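# Hang shallow ball basket by its cord on peg

## Task

Lift the shallow basket by its cord handle and hang it on the peg of the stand, making sure all the balls are still inside the basket at the end; if any ball is outside, the goal is not met.

## Robot and tools

ROBOT. Two arms, left_arm and right_arm, each with a parallel two-finger gripper. The scene frame has its origin at table-top height, midway between the nominal bases, with +x out over the table, +z up and left_arm on the +y side. These names do not match image left and right. Calibrated bases: left_arm at (-0.015, +0.345, 0) m, quat_wxyz (+1.000, 0, 0, -0.022); right_arm at (-0.018, -0.254, 0) m, quat_wxyz (+1.000, 0, 0, +0.002). A two-camera stand is fixed to the floor behind the arms. Loose objects may get a brief random push now and then.

GRIPPER. Fingers point along the gripper's +z axis and close along its y axis. end_effector_position is the point between the pads, about 1 cm behind the tips. Joint ranges in rad: waist -2.618..3.054, shoulder 0..3.142, elbow 0..3.142 (straight at 2.901), wrist pitch -1.571..1.571, wrist yaw -1.571..1.571, wrist roll -2.094..2.094.

FRAMES. Each arm's hand pose, velocity, Hand target and wrist-camera pose are reported in that arm's own base frame. Fixed cameras and the table use the scene frame. Offsets run along the arm's base axes, and rotations turn about the Hand target position. Reported poses can be off by a few cm, more at long reach.

ROW LAYOUT (shared by execute_actions and move). A row is one flat list of 14 numbers, each in [-1, 1]: left_arm dx, dy, dz, rx, ry, rz, opening, then right_arm dx, dy, dz, rx, ry, rz, opening. Always send all 14, even for one arm. dx..rz are offsets from that arm's Hand target as it stood when the action or move began, not absolute poses; 1.0 equals 0.6 m or 180 degrees; rx, ry, rz form one rotation vector. A translation longer than 1.0 gets scaled down along its direction. Opening is absolute: +1 fully open (0.094 m), -1 closed. Sending all six zeros for an arm re-requests its Hand target; a 0 opening is a real command (half open), so repeat the present opening to keep a gripper as it is.

execute_actions(actions, cameras). actions is a list of actions; each action is a table of up to 15 rows, one per 1/30 s step, and a short table repeats its last row to fill 15 steps. Every row counts from the action's start pose, so repeating the same offset in a later action moves further. cameras: list of names (cam_high, cam_low, cam_left_wrist, cam_right_wrist), ["all"] or []; an unknown name invalidates the call. Images come back by default only when actions is empty; an empty list also shows the full state.

move(target, speed, blend, opening_speed, grip_force, blocking, cameras). target is one 14-number row or a list of up to 15 rows, all offsets from the same starting Hand targets. Straight-line paths, all ending together, at least 0.5 s, cut off at 10 s. speed: m/s per arm path, 0.002 to 2.9, default 0.25 (turn rate up to twice that in rad/s); one value or one per target. blend: corner rounding in m for lists, 0 means stop at each point. opening_speed: rate on the -1..+1 scale per second, 0.2 or more. grip_force: per-pad newtons, 10 to 50, one value or one per arm; persists; low forces close slowly. blocking=false returns after about 0.5 s while the move runs. Paths do not avoid obstacles or the other arm; grippers lag and overshoot more when fast or when the arm is nearly straight. Avoid paths passing near an arm's own base.

wait(seconds 0..10, cameras): lets time run while arms hold their commands. stop(cameras): brakes a running move. zoom_image(camera, region [x0,y0,x1,y1] in pixels, at most 504x504): closer look at the newest image of that camera. finished_scene(scene): ends the current scene with its integer number; irreversible, so only call it once the basket hangs with all balls inside and stays there without the robot.

RESULTS. Each result gives per-arm end_effector_position (m) and end_effector_quat_wxyz in the base frame, Hand target (last commanded pose after clipping), Joint positions (last number = measured finger opening in m), joint velocities (may be marked within noise), joint torques (include the arm's own weight; numbers 1 to 3 wrap at ±28 N m), grip_measured (opening scale, may read up to about 2.5 mm wide when empty, and narrower than a squeezed part), Tool commands, motor temperatures. A move adds a move: line: done (within 10 mm and 2 degrees), off_target, moving, held or fault, plus limits such as paced (pose clipped) or held (steps withheld). Done does not mean no contact. The gripper can rest a few cm short of the command from friction or load; resend the missing distance as a new offset. Orientation commands are clipped to within 40 degrees of the current orientation each step.

GRASPING. Grip force jumps to the limit once squeezed about 0.06 below first touch; close slowly on delicate items. To release, command an opening well above grip_measured.

AVOID. Dropping the basket or spilling balls, anything leaving the table, fast impacts, hard pushes into the stand or table, arms or grippers touching each other (a gripper closing on the other arm's fingers counts), strain on wrist camera cables. A blocked arm keeps pushing until commanded back past its gripper. Heat: holding loads, stretching out or pushing unreachable poses warms motors; MOTOR HOT appears at 75 °C, at 90 °C the arm folds and idles, at 100 °C it collapses. Cameras: cam_high and cam_low are 672x504 pinhole; the two wrist cameras are 672x504 fisheye.

Each tool is called after ">>>" as name([rows], argument=value, ...), one row to a line, values as JSON.

## Session

>>> execute_actions(actions=[])

Scene clock: 0.00 s.
left_arm: end_effector_position=(+0.2319, -0.1170, +0.2505) grip_measured=+1.000 end_effector_quat_wxyz=(+0.481, -0.123, +0.839, -0.224) | right_arm: end_effector_position=(+0.3218, +0.0422, +0.2484) grip_measured=+1.000 end_effector_quat_wxyz=(+0.438, +0.022, +0.889, +0.132)
Joint positions: left_arm=[-0.756 0.628 0.749 -0.618 -0.416 -0.797 0.094] | right_arm=[0.013 1.001 0.978 -0.613 -0.206 0.167 0.094]
Joint velocities: within noise
Joint torques (N m): no reading
Motor temperatures (°C): left_arm=[26 27 31 32 26 22 24] | right_arm=[25 26 30 32 29 27 26]
Heat: left arm: 32 °C; right arm: 32 °C.
Hand target: left_arm +0.2307, -0.1148, +0.2514; +0.482, -0.123, +0.839, -0.221 | right_arm +0.3204, +0.0423, +0.2509; +0.439, +0.020, +0.888, +0.132
Tool commands: left_gripper/opening=+1.0 right_gripper/opening=+1.0

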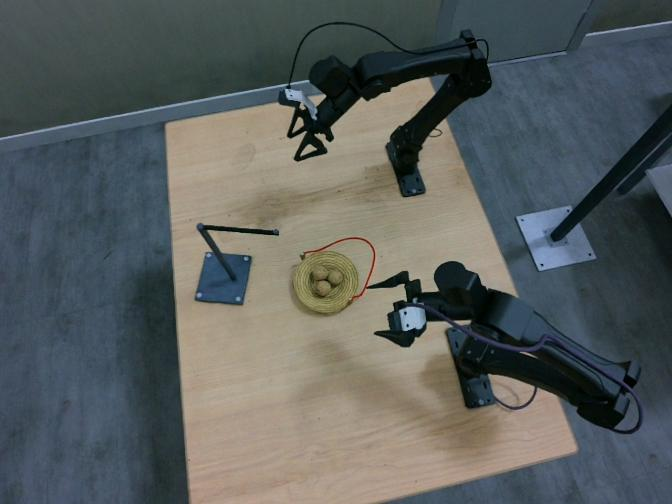

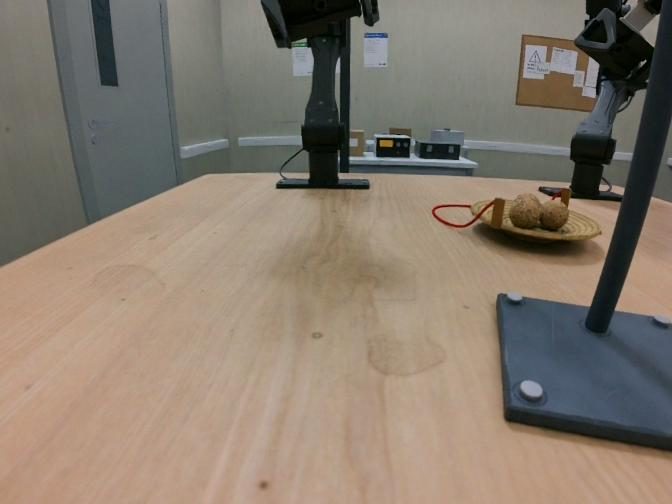

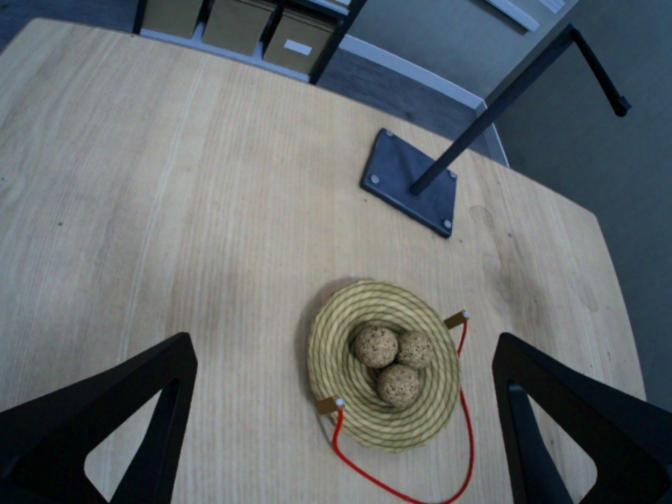

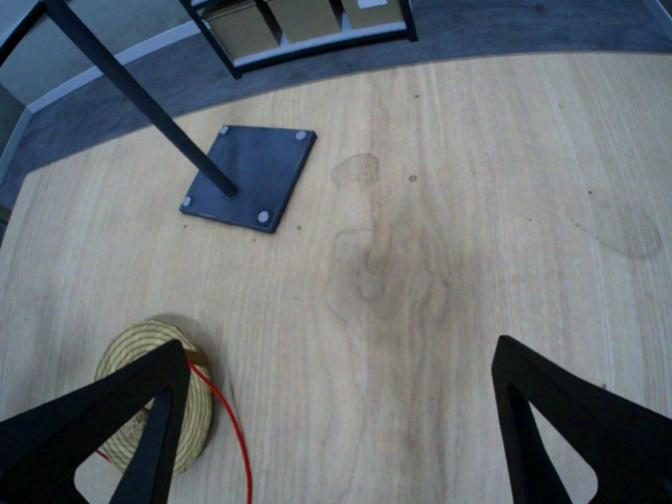

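>>> zoom_image(camera="cam_high", region=[180, 200, 400, 365])

>>> zoom_image(camera="cam_left_wrist", region=[290, 0, 672, 504])

>>> zoom_image(camera="cam_low", region=[420, 150, 672, 339])

Scaled by 2.291 from the camera's 672x504 image, which has a finer 960x720 frame.

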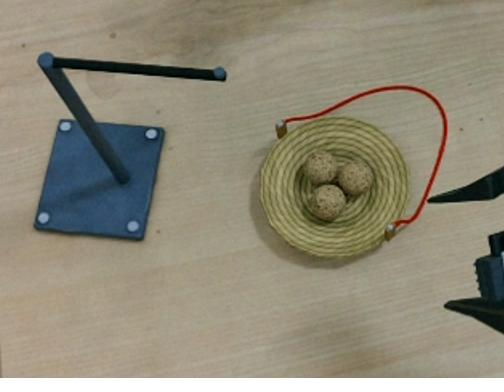

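Scaled by 1.000.

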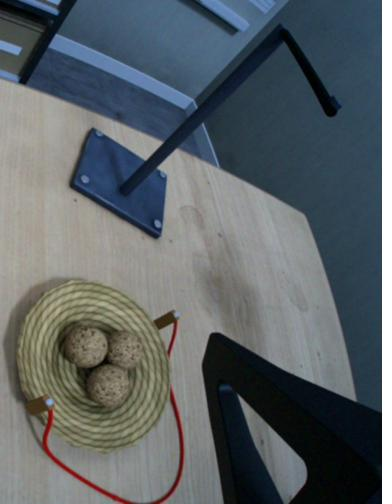

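Scaled by 2.000 from the camera's 672x504 image, which has a finer 960x720 frame.

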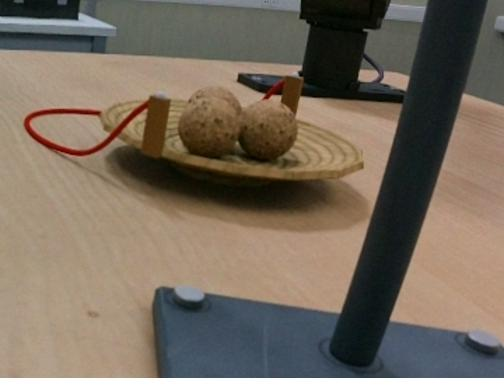

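>>> move(target=[0.05,0.19,0,0,0,0.14,1,-0.2707,0.3278,-0.08,-0.362,0.0723,0.6388,1], speed=0.35, cameras=["all"])

Scene clock: 73.27 s.
left_arm: end_effector_position=(+0.2596, -0.0019, +0.2488) grip_measured=+1.000 end_effector_quat_wxyz=(+0.515, -0.304, +0.794, -0.111) | right_arm: end_effector_position=(+0.1562, +0.2365, +0.2019) grip_measured=+1.000 end_effector_quat_wxyz=(-0.025, +0.880, -0.474, +0.001)
Joint positions: left_arm=[-0.271 0.626 0.749 -0.623 -0.378 -0.777 0.094] | right_arm=[0.982 1.604 1.643 -1.561 -0.002 -1.172 0.094]
Joint torques (N m): left_arm=[0.72 1.32 7.47 2.05 -0.05 0.11] | right_arm=[0.08 -5.09 10.13 0.14 -0.01 -0.02]
Motor temperatures (°C): left_arm=[26 27 36 37 26 22 24] | right_arm=[25 26 34 35 28 26 26]
Heat: left arm: 37 °C; right arm: 35 °C.
Hand target: left_arm +0.2607, -0.0009, +0.2514; +0.519, -0.303, +0.792, -0.111 | right_arm +0.1580, +0.2390, +0.2029; -0.001, +0.882, -0.470, +0.000
Off the commanded pose: left_arm 0.003 m, 1 deg | right_arm 0.003 m, 3 deg.
joint sent to its limit (right arm) — joint 4 (wrist pitch), lower limit. The joint targets still meet the commanded pose.
move: off_target (right_arm)

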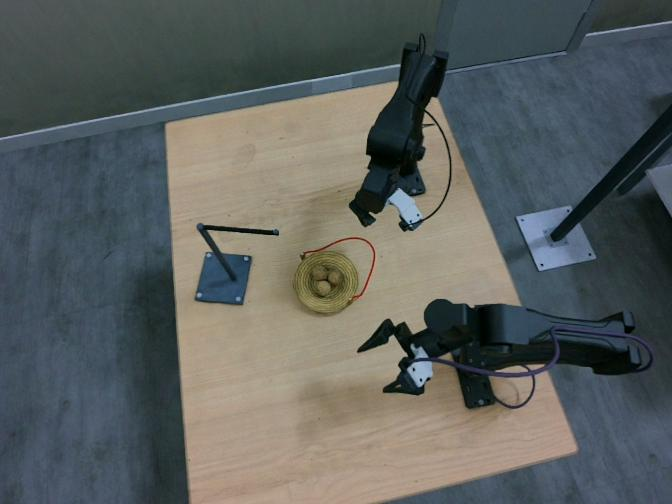

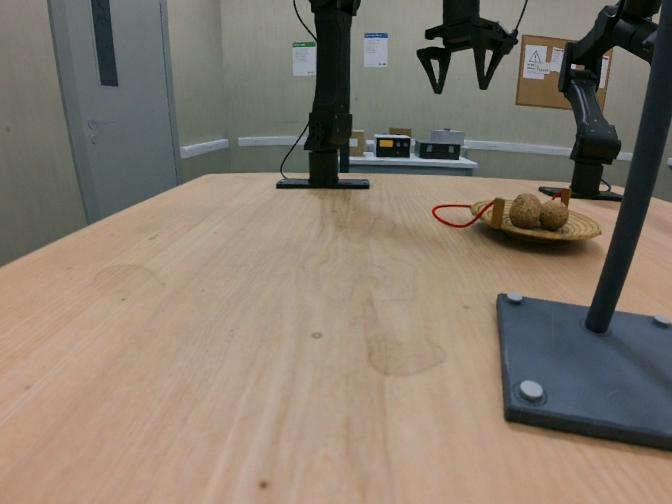

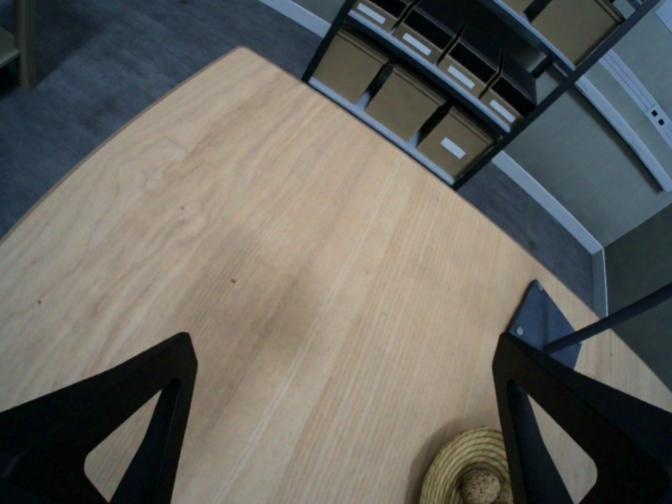

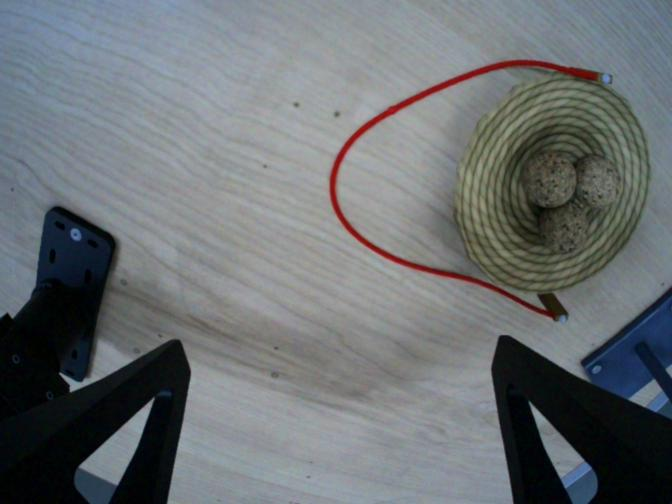

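>>> move(target=[0,0,0,0,0,0,1,-0.002,0.015,-0.17,0,0,-0.0833,0.2], speed=0.25, cameras=["cam_right_wrist","cam_low"])

>>> zoom_image(camera="cam_low", region=[380, 100, 620, 280])

Scene clock: 83.43 s.
left_arm: end_effector_position=(+0.2596, -0.0019, +0.2488) grip_measured=+1.000 end_effector_quat_wxyz=(+0.515, -0.304, +0.794, -0.111) | right_arm: end_effector_position=(+0.1589, +0.2487, +0.1099) grip_measured=+0.202 end_effector_quat_wxyz=(-0.013, +0.814, -0.581, -0.001)
Joint positions: left_arm=[-0.271 0.626 0.749 -0.623 -0.378 -0.777 0.094] | right_arm=[0.998 1.637 1.311 -1.219 -0.002 -0.903 0.056]
Joint torques (N m): left_arm=[0.73 1.33 7.49 2.05 -0.06 0.11] | right_arm=[0.47 -5.97 6.46 0.3 0 0.1]
Heat: left arm: 37 °C; right arm: 35 °C.
Hand target: left_arm +0.2607, -0.0009, +0.2514; +0.519, -0.303, +0.792, -0.110 | right_arm +0.1568, +0.2480, +0.1009; -0.001, +0.813, -0.582, +0.000
Off the commanded pose: left_arm 0.003 m, 1 deg | right_arm 0.009 m, 1 deg.
move: done
Images, in order (width x height): cam_low 672x504, cam_right_wrist 672x504.

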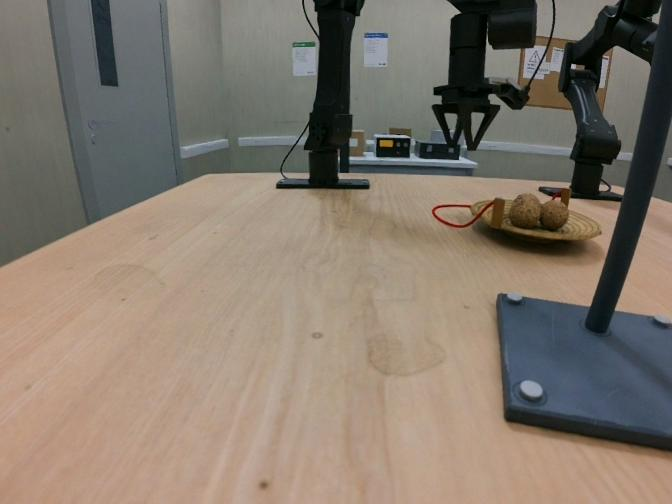

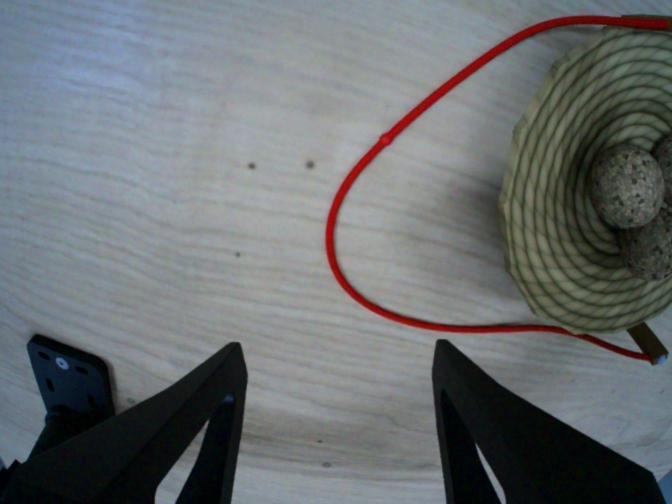

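Scaled by 2.100 from the camera's 672x504 image, which has a finer 960x720 frame.

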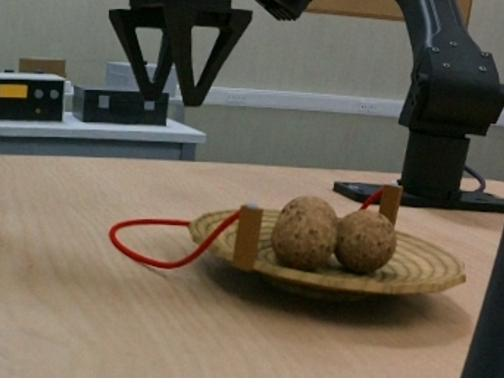

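>>> move(target=[0,0,0,0,0,0,1,-0.003,0.0083,-0.125,0,0,0,0.0], speed=0.15, cameras=["cam_right_wrist","cam_low"])

>>> zoom_image(camera="cam_low", region=[380, 100, 620, 280])

Scene clock: 90.70 s.
left_arm: end_effector_position=(+0.2596, -0.0019, +0.2488) grip_measured=+1.000 end_effector_quat_wxyz=(+0.515, -0.304, +0.794, -0.111) | right_arm: end_effector_position=(+0.1581, +0.2555, +0.0356) grip_measured=+0.002 end_effector_quat_wxyz=(-0.014, +0.814, -0.581, -0.002)
Joint positions: left_arm=[-0.271 0.626 0.749 -0.623 -0.378 -0.777 0.094] | right_arm=[1.012 1.721 1.1 -0.922 -0.002 -0.889 0.047]
Joint torques (N m): left_arm=[0.73 1.31 7.46 2.05 -0.05 0.11] | right_arm=[0.44 -6.11 6.16 0.32 0 0.11]
Heat: left arm: 37 °C; right arm: 35 °C.
Hand target: left_arm +0.2607, -0.0009, +0.2514; +0.519, -0.303, +0.792, -0.110 | right_arm +0.1550, +0.2529, +0.0259; -0.001, +0.813, -0.582, +0.000
Off the commanded pose: left_arm 0.003 m, 1 deg | right_arm 0.010 m, 1 deg.
move: done
Images, in order (width x height): cam_low 672x504, cam_right_wrist 672x504.

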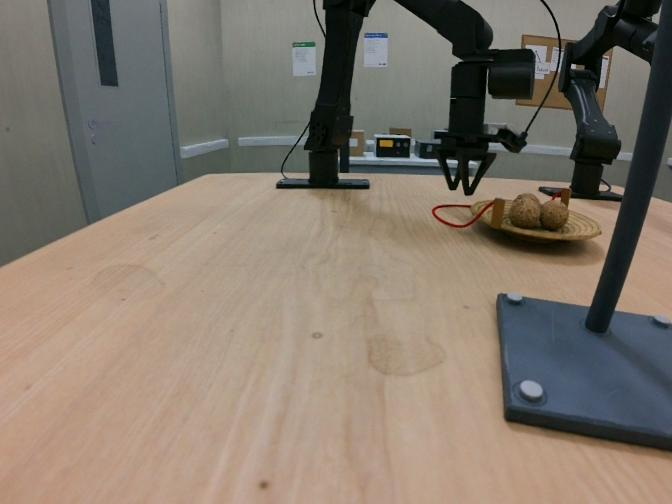

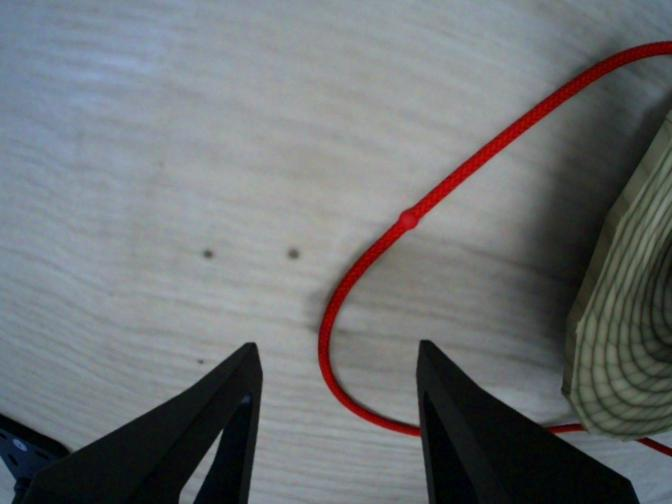

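Scaled by 2.100 from the camera's 672x504 image, which has a finer 960x720 frame.

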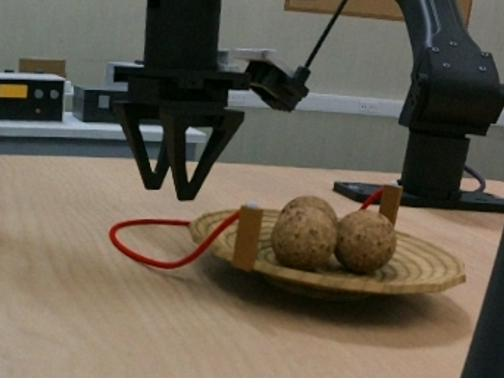

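>>> move(target=[0,0,0,0,0,0,1,-0.004,-0.003,-0.032,0,0,0,0.0], speed=0.06, cameras=["cam_right_wrist","cam_low"])

>>> zoom_image(camera="cam_low", region=[380, 100, 620, 280])

Scene clock: 96.63 s.
left_arm: end_effector_position=(+0.2596, -0.0019, +0.2488) grip_measured=+1.000 end_effector_quat_wxyz=(+0.515, -0.304, +0.794, -0.111) | right_arm: end_effector_position=(+0.1568, +0.2556, +0.0181) grip_measured=+0.002 end_effector_quat_wxyz=(-0.017, +0.814, -0.581, -0.002)
Joint positions: left_arm=[-0.271 0.626 0.749 -0.623 -0.378 -0.777 0.094] | right_arm=[1.016 1.74 1.047 -0.843 -0.002 -0.885 0.047]
Joint torques (N m): left_arm=[0.72 1.31 7.49 2.05 -0.05 0.11] | right_arm=[0.46 -5.9 5.67 0.32 0.01 0.11]
Heat: left arm: 37 °C; right arm: 34 °C.
Hand target: left_arm +0.2607, -0.0009, +0.2514; +0.519, -0.303, +0.792, -0.110 | right_arm +0.1526, +0.2512, +0.0068; -0.001, +0.813, -0.582, +0.000
Off the commanded pose: left_arm 0.003 m, 1 deg | right_arm 0.013 m, 2 deg.
move: off_target (right_arm)
Images, in order (width x height): cam_low 672x504, cam_right_wrist 672x504.

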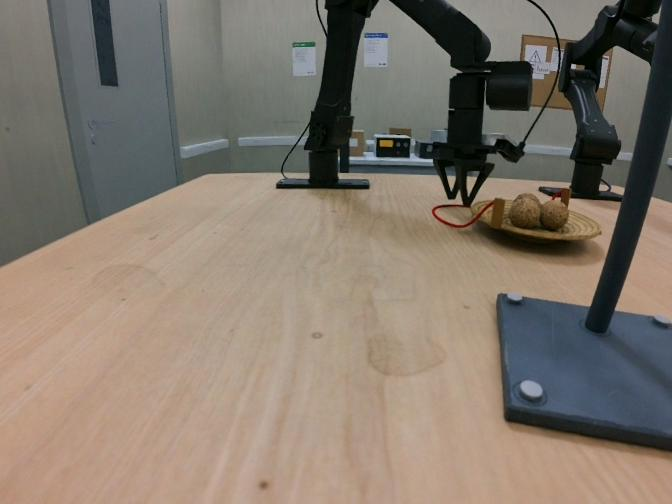

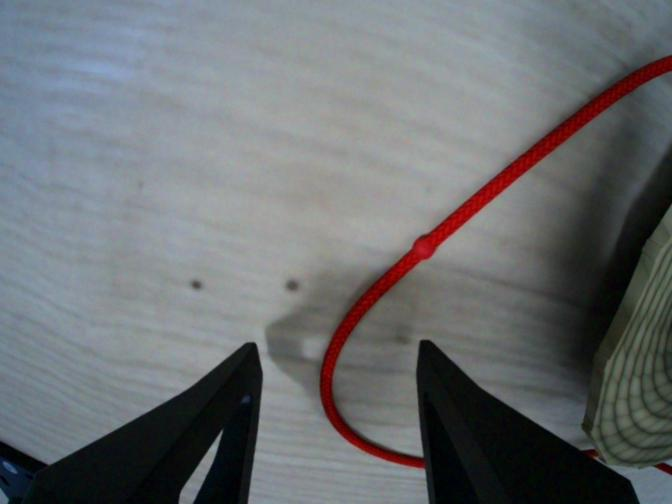

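Scaled by 2.100 from the camera's 672x504 image, which has a finer 960x720 frame.

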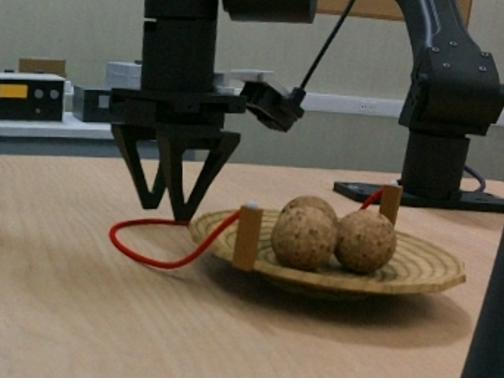

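>>> move(target=[0,0,0,0,0,0,1,-0.002,-0.01,-0.018,0,0,0,0.0], speed=0.05, cameras=["cam_right_wrist","cam_low"])

>>> zoom_image(camera="cam_low", region=[380, 100, 620, 280])

Scene clock: 99.97 s.
left_arm: end_effector_position=(+0.2596, -0.0019, +0.2488) grip_measured=+1.000 end_effector_quat_wxyz=(+0.515, -0.304, +0.794, -0.111) | right_arm: end_effector_position=(+0.1542, +0.2512, +0.0108) grip_measured=+0.002 end_effector_quat_wxyz=(-0.014, +0.814, -0.581, -0.002)
Joint positions: left_arm=[-0.271 0.626 0.749 -0.623 -0.378 -0.777 0.094] | right_arm=[1.016 1.74 1.015 -0.816 -0.001 -0.885 0.047]
Joint torques (N m): left_arm=[0.73 1.32 7.47 2.05 -0.05 0.11] | right_arm=[-0.1 -5.75 4.14 0.52 0 0.04]
Heat: left arm: 37 °C; right arm: 34 °C.
Hand target: left_arm +0.2607, -0.0009, +0.2514; +0.519, -0.303, +0.792, -0.110 | right_arm +0.1513, +0.2451, -0.0041; -0.001, +0.813, -0.582, +0.000
Off the commanded pose: left_arm 0.003 m, 1 deg | right_arm 0.016 m, 2 deg.
move: off_target (right_arm)
Images, in order (width x height): cam_low 672x504, cam_right_wrist 672x504.

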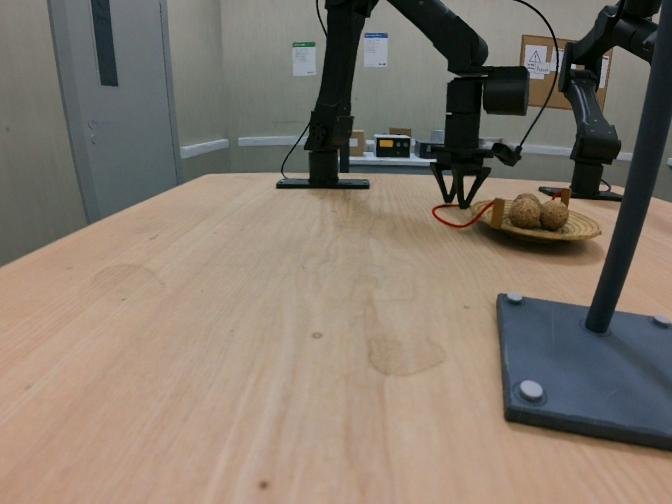

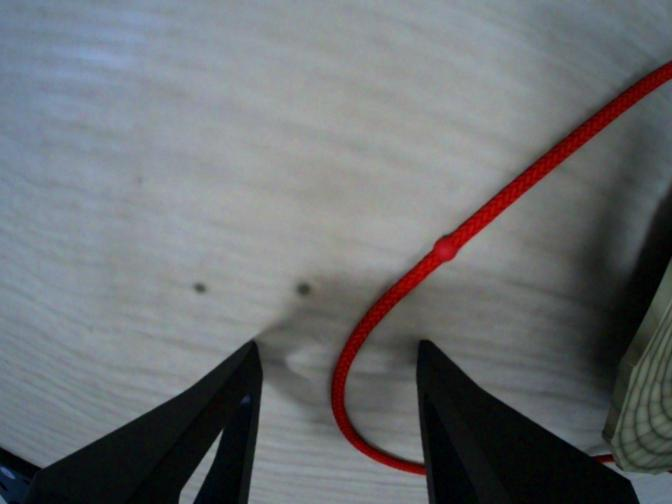

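Scaled by 2.100 from the camera's 672x504 image, which has a finer 960x720 frame.

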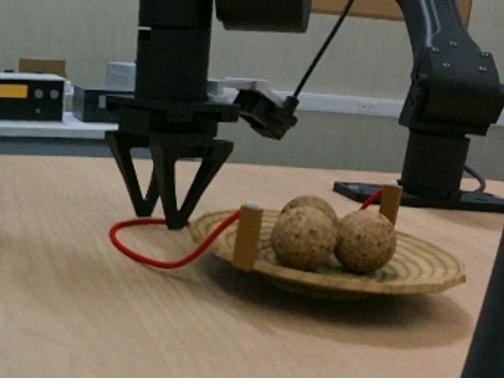

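>>> move(target=[0,0,0,0,0,0,1,0,0,0.003,0,0,0,-1], speed=0.05, opening_speed=0.5, cameras=["cam_right_wrist","cam_low"])

>>> zoom_image(camera="cam_low", region=[380, 100, 620, 280])

Scene clock: 104.37 s.
left_arm: end_effector_position=(+0.2596, -0.0019, +0.2488) grip_measured=+1.000 end_effector_quat_wxyz=(+0.515, -0.304, +0.794, -0.111) | right_arm: end_effector_position=(+0.1534, +0.2505, +0.0103) grip_measured=-0.946 end_effector_quat_wxyz=(-0.013, +0.814, -0.581, -0.002)
Joint positions: left_arm=[-0.271 0.626 0.749 -0.623 -0.378 -0.777 0.094] | right_arm=[1.016 1.74 1.013 -0.818 -0.003 -0.885 0.003]
Joint torques (N m): left_arm=[0.73 1.33 7.47 2.05 -0.05 0.11] | right_arm=[-0.12 -6.01 4.64 0.45 0.01 0.03]
Heat: left arm: 37 °C; right arm: 34 °C.
Hand target: left_arm +0.2607, -0.0009, +0.2514; +0.519, -0.303, +0.792, -0.110 | right_arm +0.1513, +0.2451, -0.0023; -0.001, +0.813, -0.582, +0.000
Off the commanded pose: left_arm 0.003 m, 1 deg | right_arm 0.014 m, 1 deg.
move: off_target (right_arm)
Images, in order (width x height): cam_low 672x504, cam_right_wrist 672x504.

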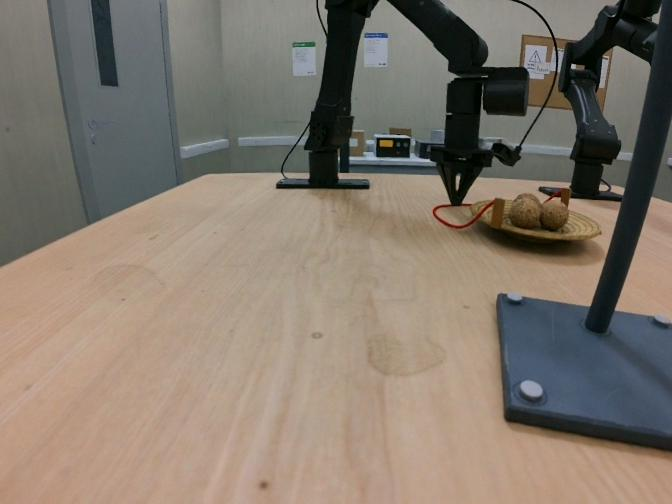

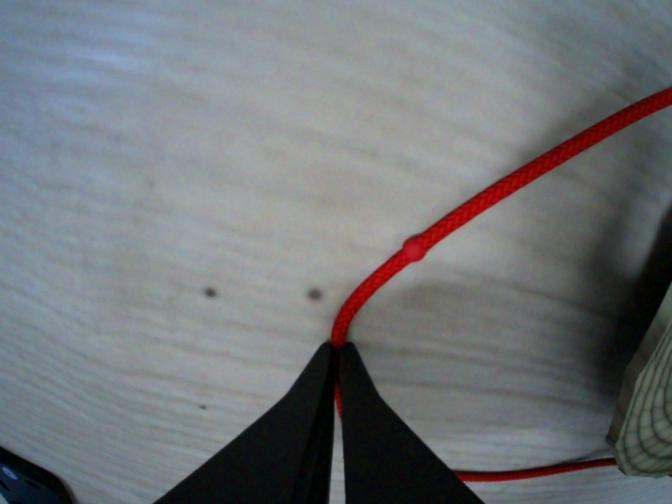

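Scaled by 2.100 from the camera's 672x504 image, which has a finer 960x720 frame.

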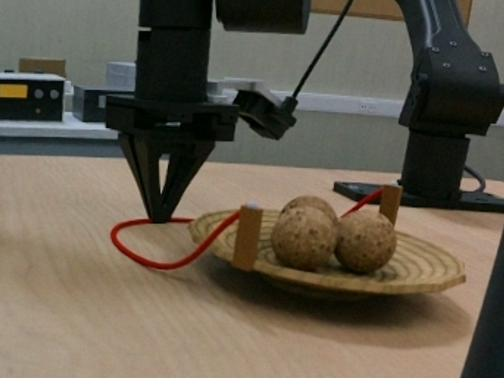

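>>> move([
  [0,0,0,0,0,0,1,0.038,0.015,0.15,0,0,0,-1],
  [0,0,0,0,0,0,1,0.121,0.05,0.26,0.08,0.027,0,-1],
], speed=0.12, blend=[0.03,0], cameras=["all"])

Scene clock: 118.43 s.
left_arm: end_effector_position=(+0.2596, -0.0019, +0.2488) grip_measured=+1.000 end_effector_quat_wxyz=(+0.515, -0.304, +0.794, -0.111) | right_arm: end_effector_position=(+0.2237, +0.2710, +0.1559) grip_measured=-0.950 end_effector_quat_wxyz=(-0.086, +0.805, -0.579, -0.096)
Joint positions: left_arm=[-0.271 0.626 0.749 -0.623 -0.378 -0.777 0.094] | right_arm=[0.766 1.74 1.583 -1.278 -0.219 -1.114 0.002]
Joint torques (N m): left_arm=[0.73 1.33 7.47 2.06 -0.05 0.11] | right_arm=[-0.16 -6.41 10.44 0.28 -0.38 -0.05]
Heat: left arm: 37 °C; right arm: 34 °C.
Hand target: left_arm +0.2607, -0.0009, +0.2514; +0.519, -0.303, +0.792, -0.110 | right_arm +0.2240, +0.2751, +0.1537; -0.078, +0.806, -0.577, -0.107
Off the commanded pose: left_arm 0.003 m, 1 deg | right_arm 0.005 m, 2 deg.
move: done

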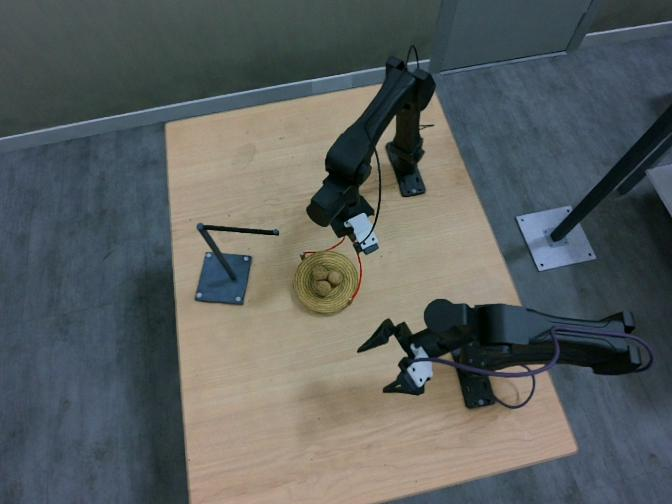

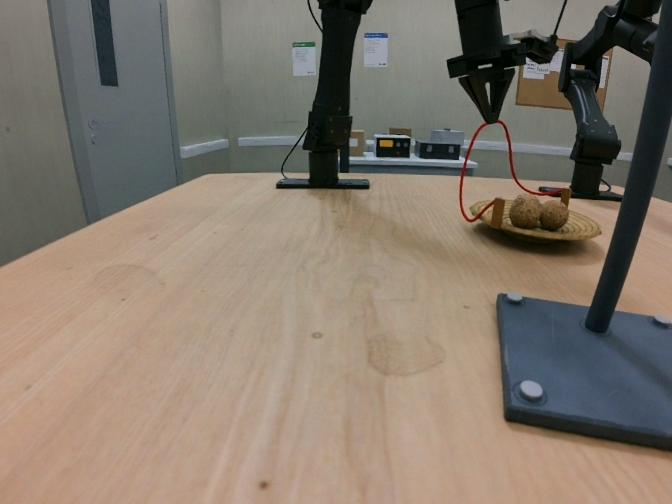

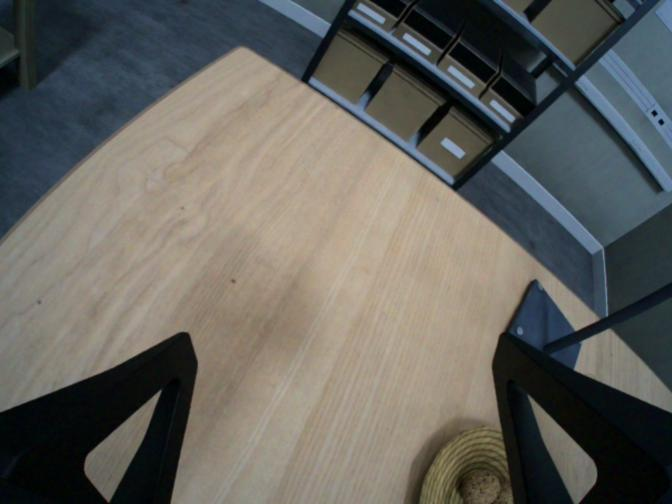

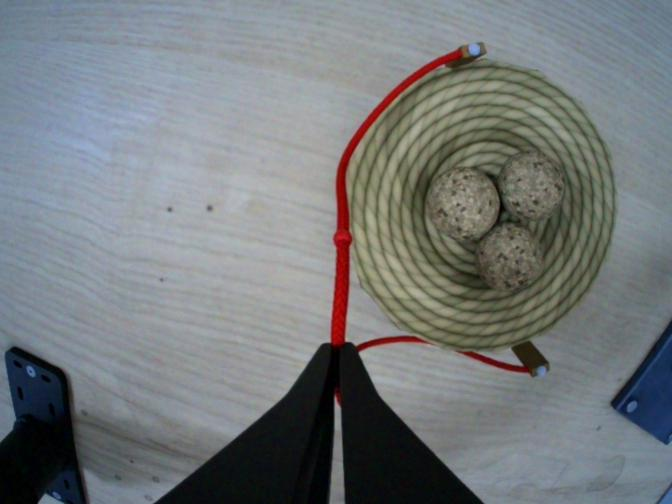

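>>> move(target=[0,0,0,0,0,0,1,0.1133,0.077,0.06,0.0788,0.027,0,-1], speed=0.12, cameras=["all"])

>>> zoom_image(camera="cam_low", region=[400, 60, 640, 260])

>>> zoom_image(camera="cam_high", region=[260, 180, 420, 340])

Scene clock: 128.37 s.
left_arm: end_effector_position=(+0.2596, -0.0019, +0.2488) grip_measured=+1.000 end_effector_quat_wxyz=(+0.515, -0.304, +0.794, -0.111) | right_arm: end_effector_position=(+0.2903, +0.3173, +0.1960) grip_measured=-0.950 end_effector_quat_wxyz=(-0.162, +0.786, -0.563, -0.197)
Joint positions: left_arm=[-0.271 0.626 0.749 -0.623 -0.378 -0.777 0.094] | right_arm=[0.634 2.006 2.021 -1.383 -0.477 -1.216 0.002]
Joint torques (N m): left_arm=[0.72 1.32 7.49 2.05 -0.05 0.11] | right_arm=[-0.25 -8.1 10.63 0.36 -0.55 -0.04]
Heat: left arm: 38 °C; right arm: 34 °C.
Hand target: left_arm +0.2607, -0.0009, +0.2514; +0.519, -0.303, +0.792, -0.110 | right_arm +0.2920, +0.3214, +0.1897; -0.153, +0.785, -0.562, -0.211
Off the commanded pose: left_arm 0.003 m, 1 deg | right_arm 0.008 m, 2 deg.
move: done

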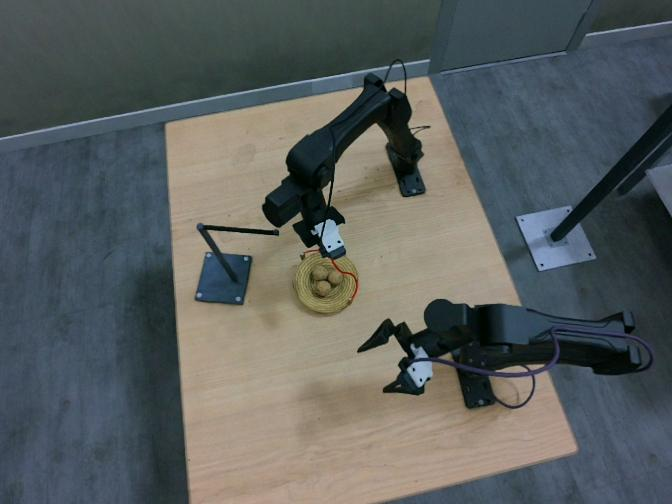

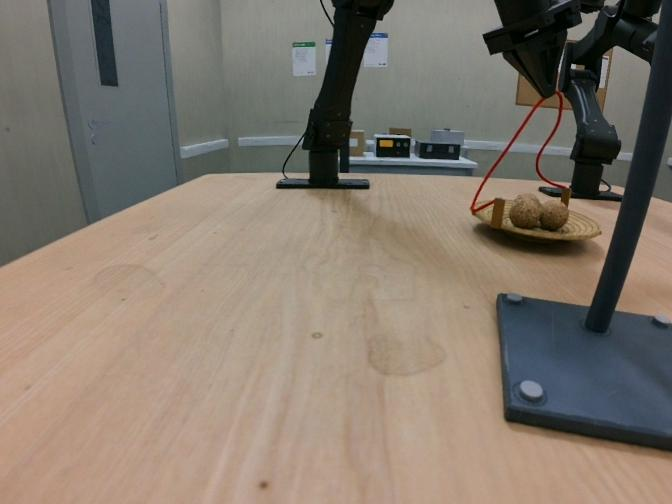

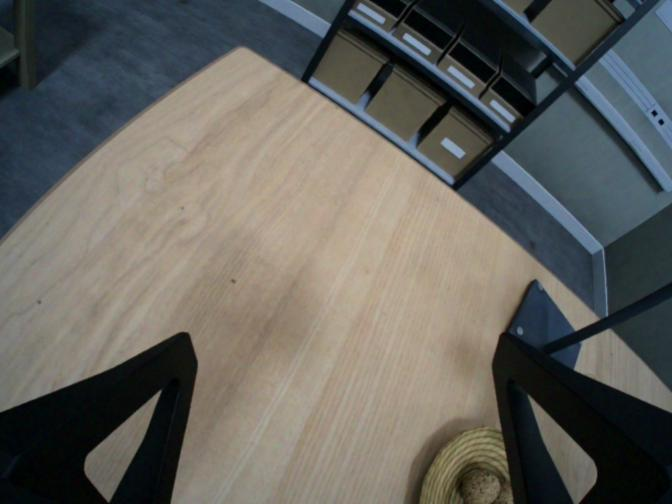

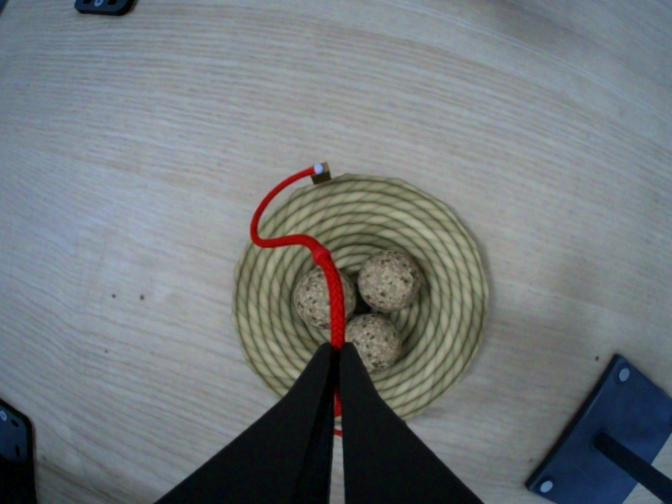

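Scaled by 2.100 from the camera's 672x504 image, which has a finer 960x720 frame.

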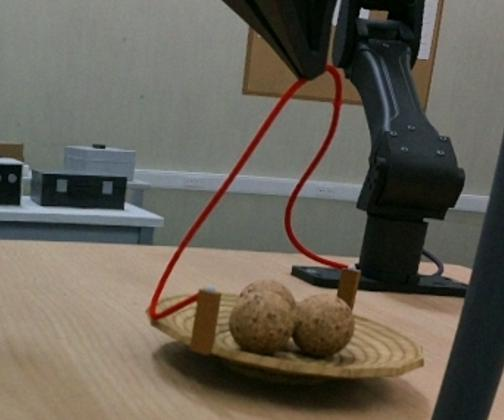

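Scaled by 3.150 from the camera's 672x504 image, which has a finer 960x720 frame.

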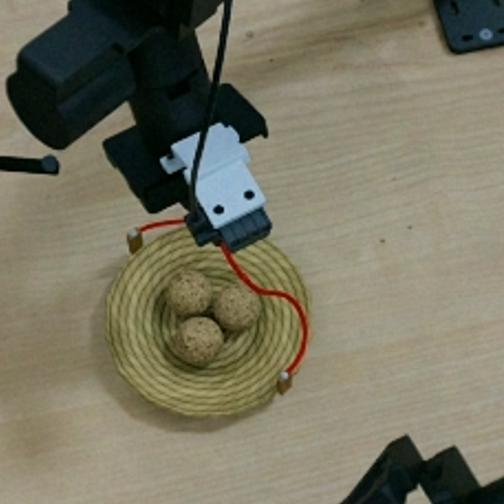

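>>> move(target=[0,0,0,0,0,0,1,-0.003,-0.005,0.025,0,0,-0.2222,-1], speed=0.12, cameras=["all"])

>>> zoom_image(camera="cam_low", region=[400, 60, 640, 260])

>>> zoom_image(camera="cam_high", region=[180, 180, 420, 340])

Scene clock: 141.43 s.
left_arm: end_effector_position=(+0.2596, -0.0019, +0.2488) grip_measured=+1.000 end_effector_quat_wxyz=(+0.515, -0.304, +0.794, -0.111) | right_arm: end_effector_position=(+0.2950, +0.3209, +0.1948) grip_measured=-0.950 end_effector_quat_wxyz=(+0.203, -0.547, +0.799, +0.145)
Joint positions: left_arm=[-0.271 0.626 0.749 -0.623 -0.378 -0.777 0.094] | right_arm=[0.73 1.789 1.706 -1.035 -0.231 -0.418 0.002]
Joint torques (N m): left_arm=[0.73 1.32 7.49 2.05 -0.05 0.11] | right_arm=[0.35 -13.11 6.68 0.96 -0.12 0.09]
Heat: left arm: 38 °C; right arm: 34 °C.
Hand target: left_arm +0.2607, -0.0009, +0.2514; +0.519, -0.303, +0.792, -0.110 | right_arm +0.2902, +0.3184, +0.2046; +0.216, -0.546, +0.796, +0.146
Off the commanded pose: left_arm 0.003 m, 1 deg | right_arm 0.011 m, 1 deg.
move: off_target (right_arm)

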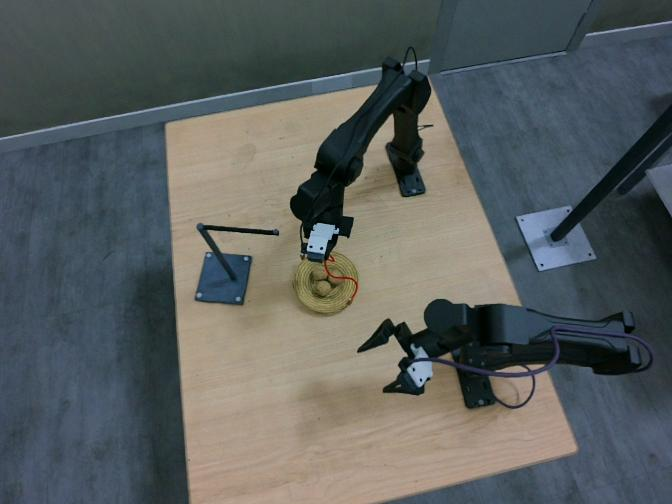

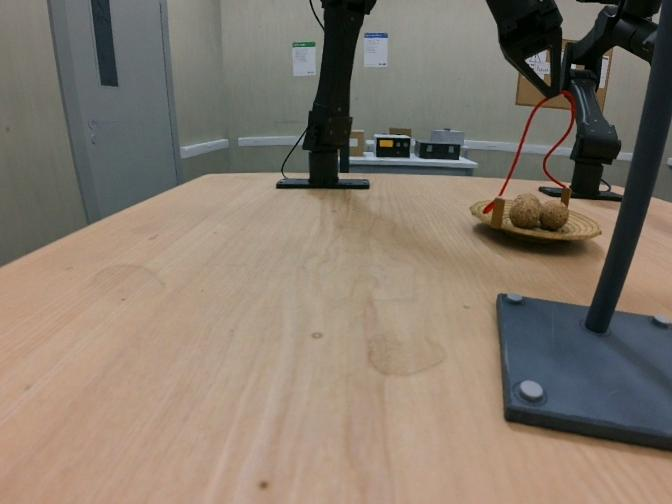

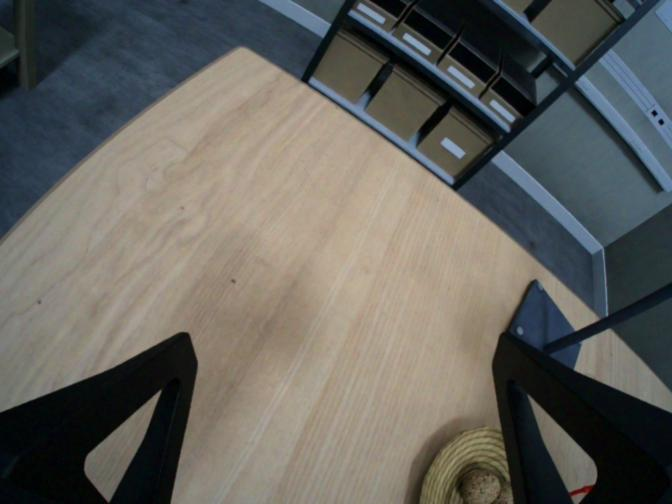

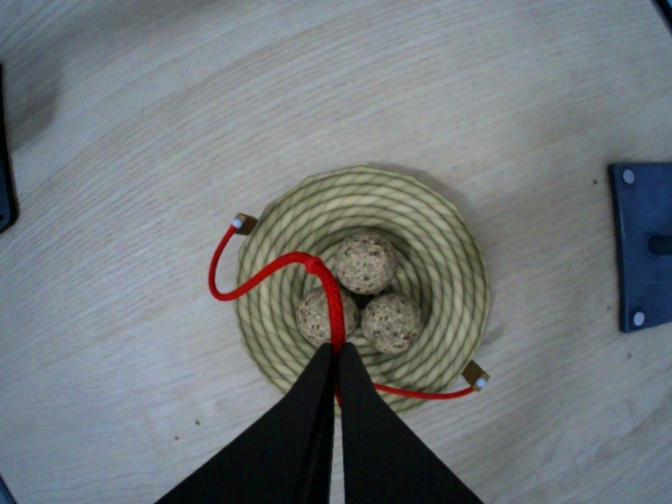

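Scaled by 2.100 from the camera's 672x504 image, which has a finer 960x720 frame.

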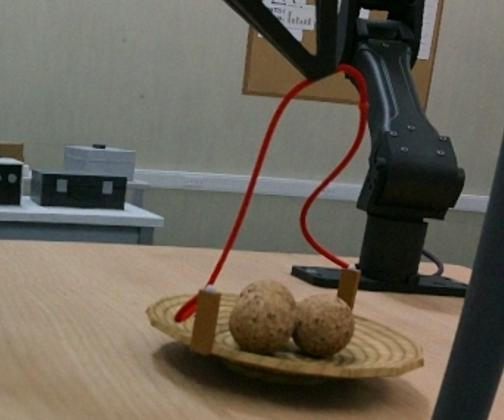

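Scaled by 2.100 from the camera's 672x504 image, which has a finer 960x720 frame.

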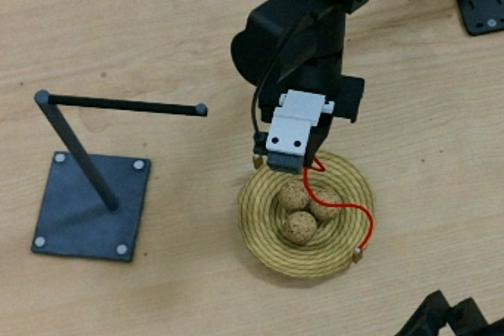

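>>> move(target=[0,0,0,0,0,0,1,0.015,0,0.04,0,0,0,-1], speed=0.06, cameras=["cam_low","cam_right_wrist"])

>>> zoom_image(camera="cam_low", region=[400, 60, 640, 260])

Scene clock: 147.67 s.
left_arm: end_effector_position=(+0.2596, -0.0019, +0.2488) grip_measured=+1.000 end_effector_quat_wxyz=(+0.515, -0.304, +0.794, -0.111) | right_arm: end_effector_position=(+0.2968, +0.3182, +0.2257) grip_measured=-0.950 end_effector_quat_wxyz=(+0.215, -0.545, +0.797, +0.146)
Joint positions: left_arm=[-0.271 0.626 0.749 -0.623 -0.378 -0.777 0.094] | right_arm=[0.723 1.789 1.821 -1.125 -0.23 -0.419 0.002]
Joint torques (N m): left_arm=[0.72 1.32 7.47 2.05 -0.05 0.11] | right_arm=[-0.36 -8.7 10.85 0.78 -0.19 -0.03]
Motor temperatures (°C): left_arm=[25 26 37 38 26 22 24] | right_arm=[25 31 34 33 28 26 28]
Heat: left arm: 38 °C; right arm: 34 °C.
Hand target: left_arm +0.2607, -0.0009, +0.2514; +0.519, -0.303, +0.792, -0.110 | right_arm +0.2992, +0.3184, +0.2287; +0.216, -0.546, +0.796, +0.146
Off the commanded pose: left_arm 0.003 m, 1 deg | right_arm 0.004 m, 0 deg.
move: done
Images, in order (width x height): cam_low 672x504, cam_right_wrist 672x504.

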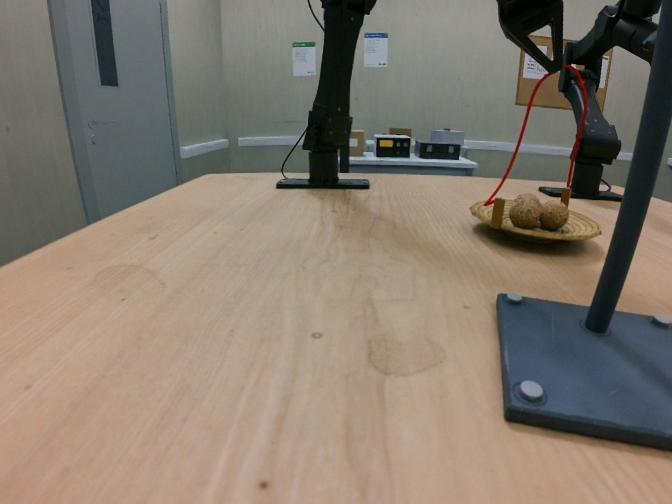

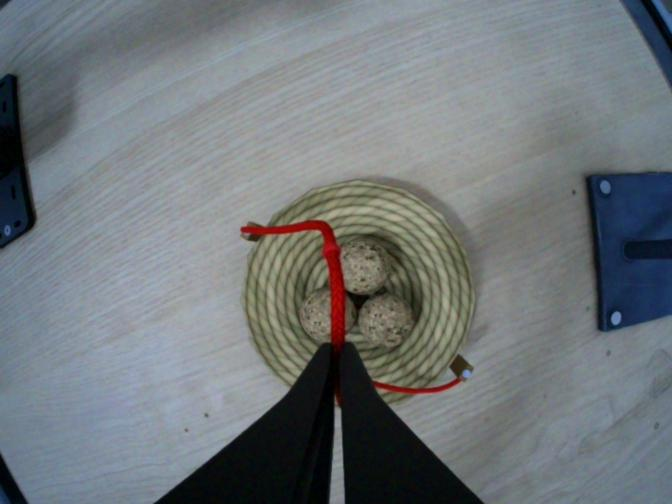

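Scaled by 2.100 from the camera's 672x504 image, which has a finer 960x720 frame.

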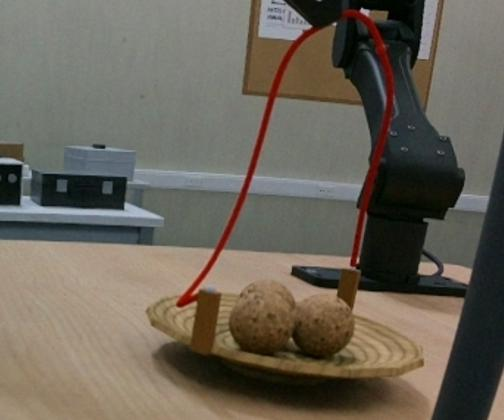

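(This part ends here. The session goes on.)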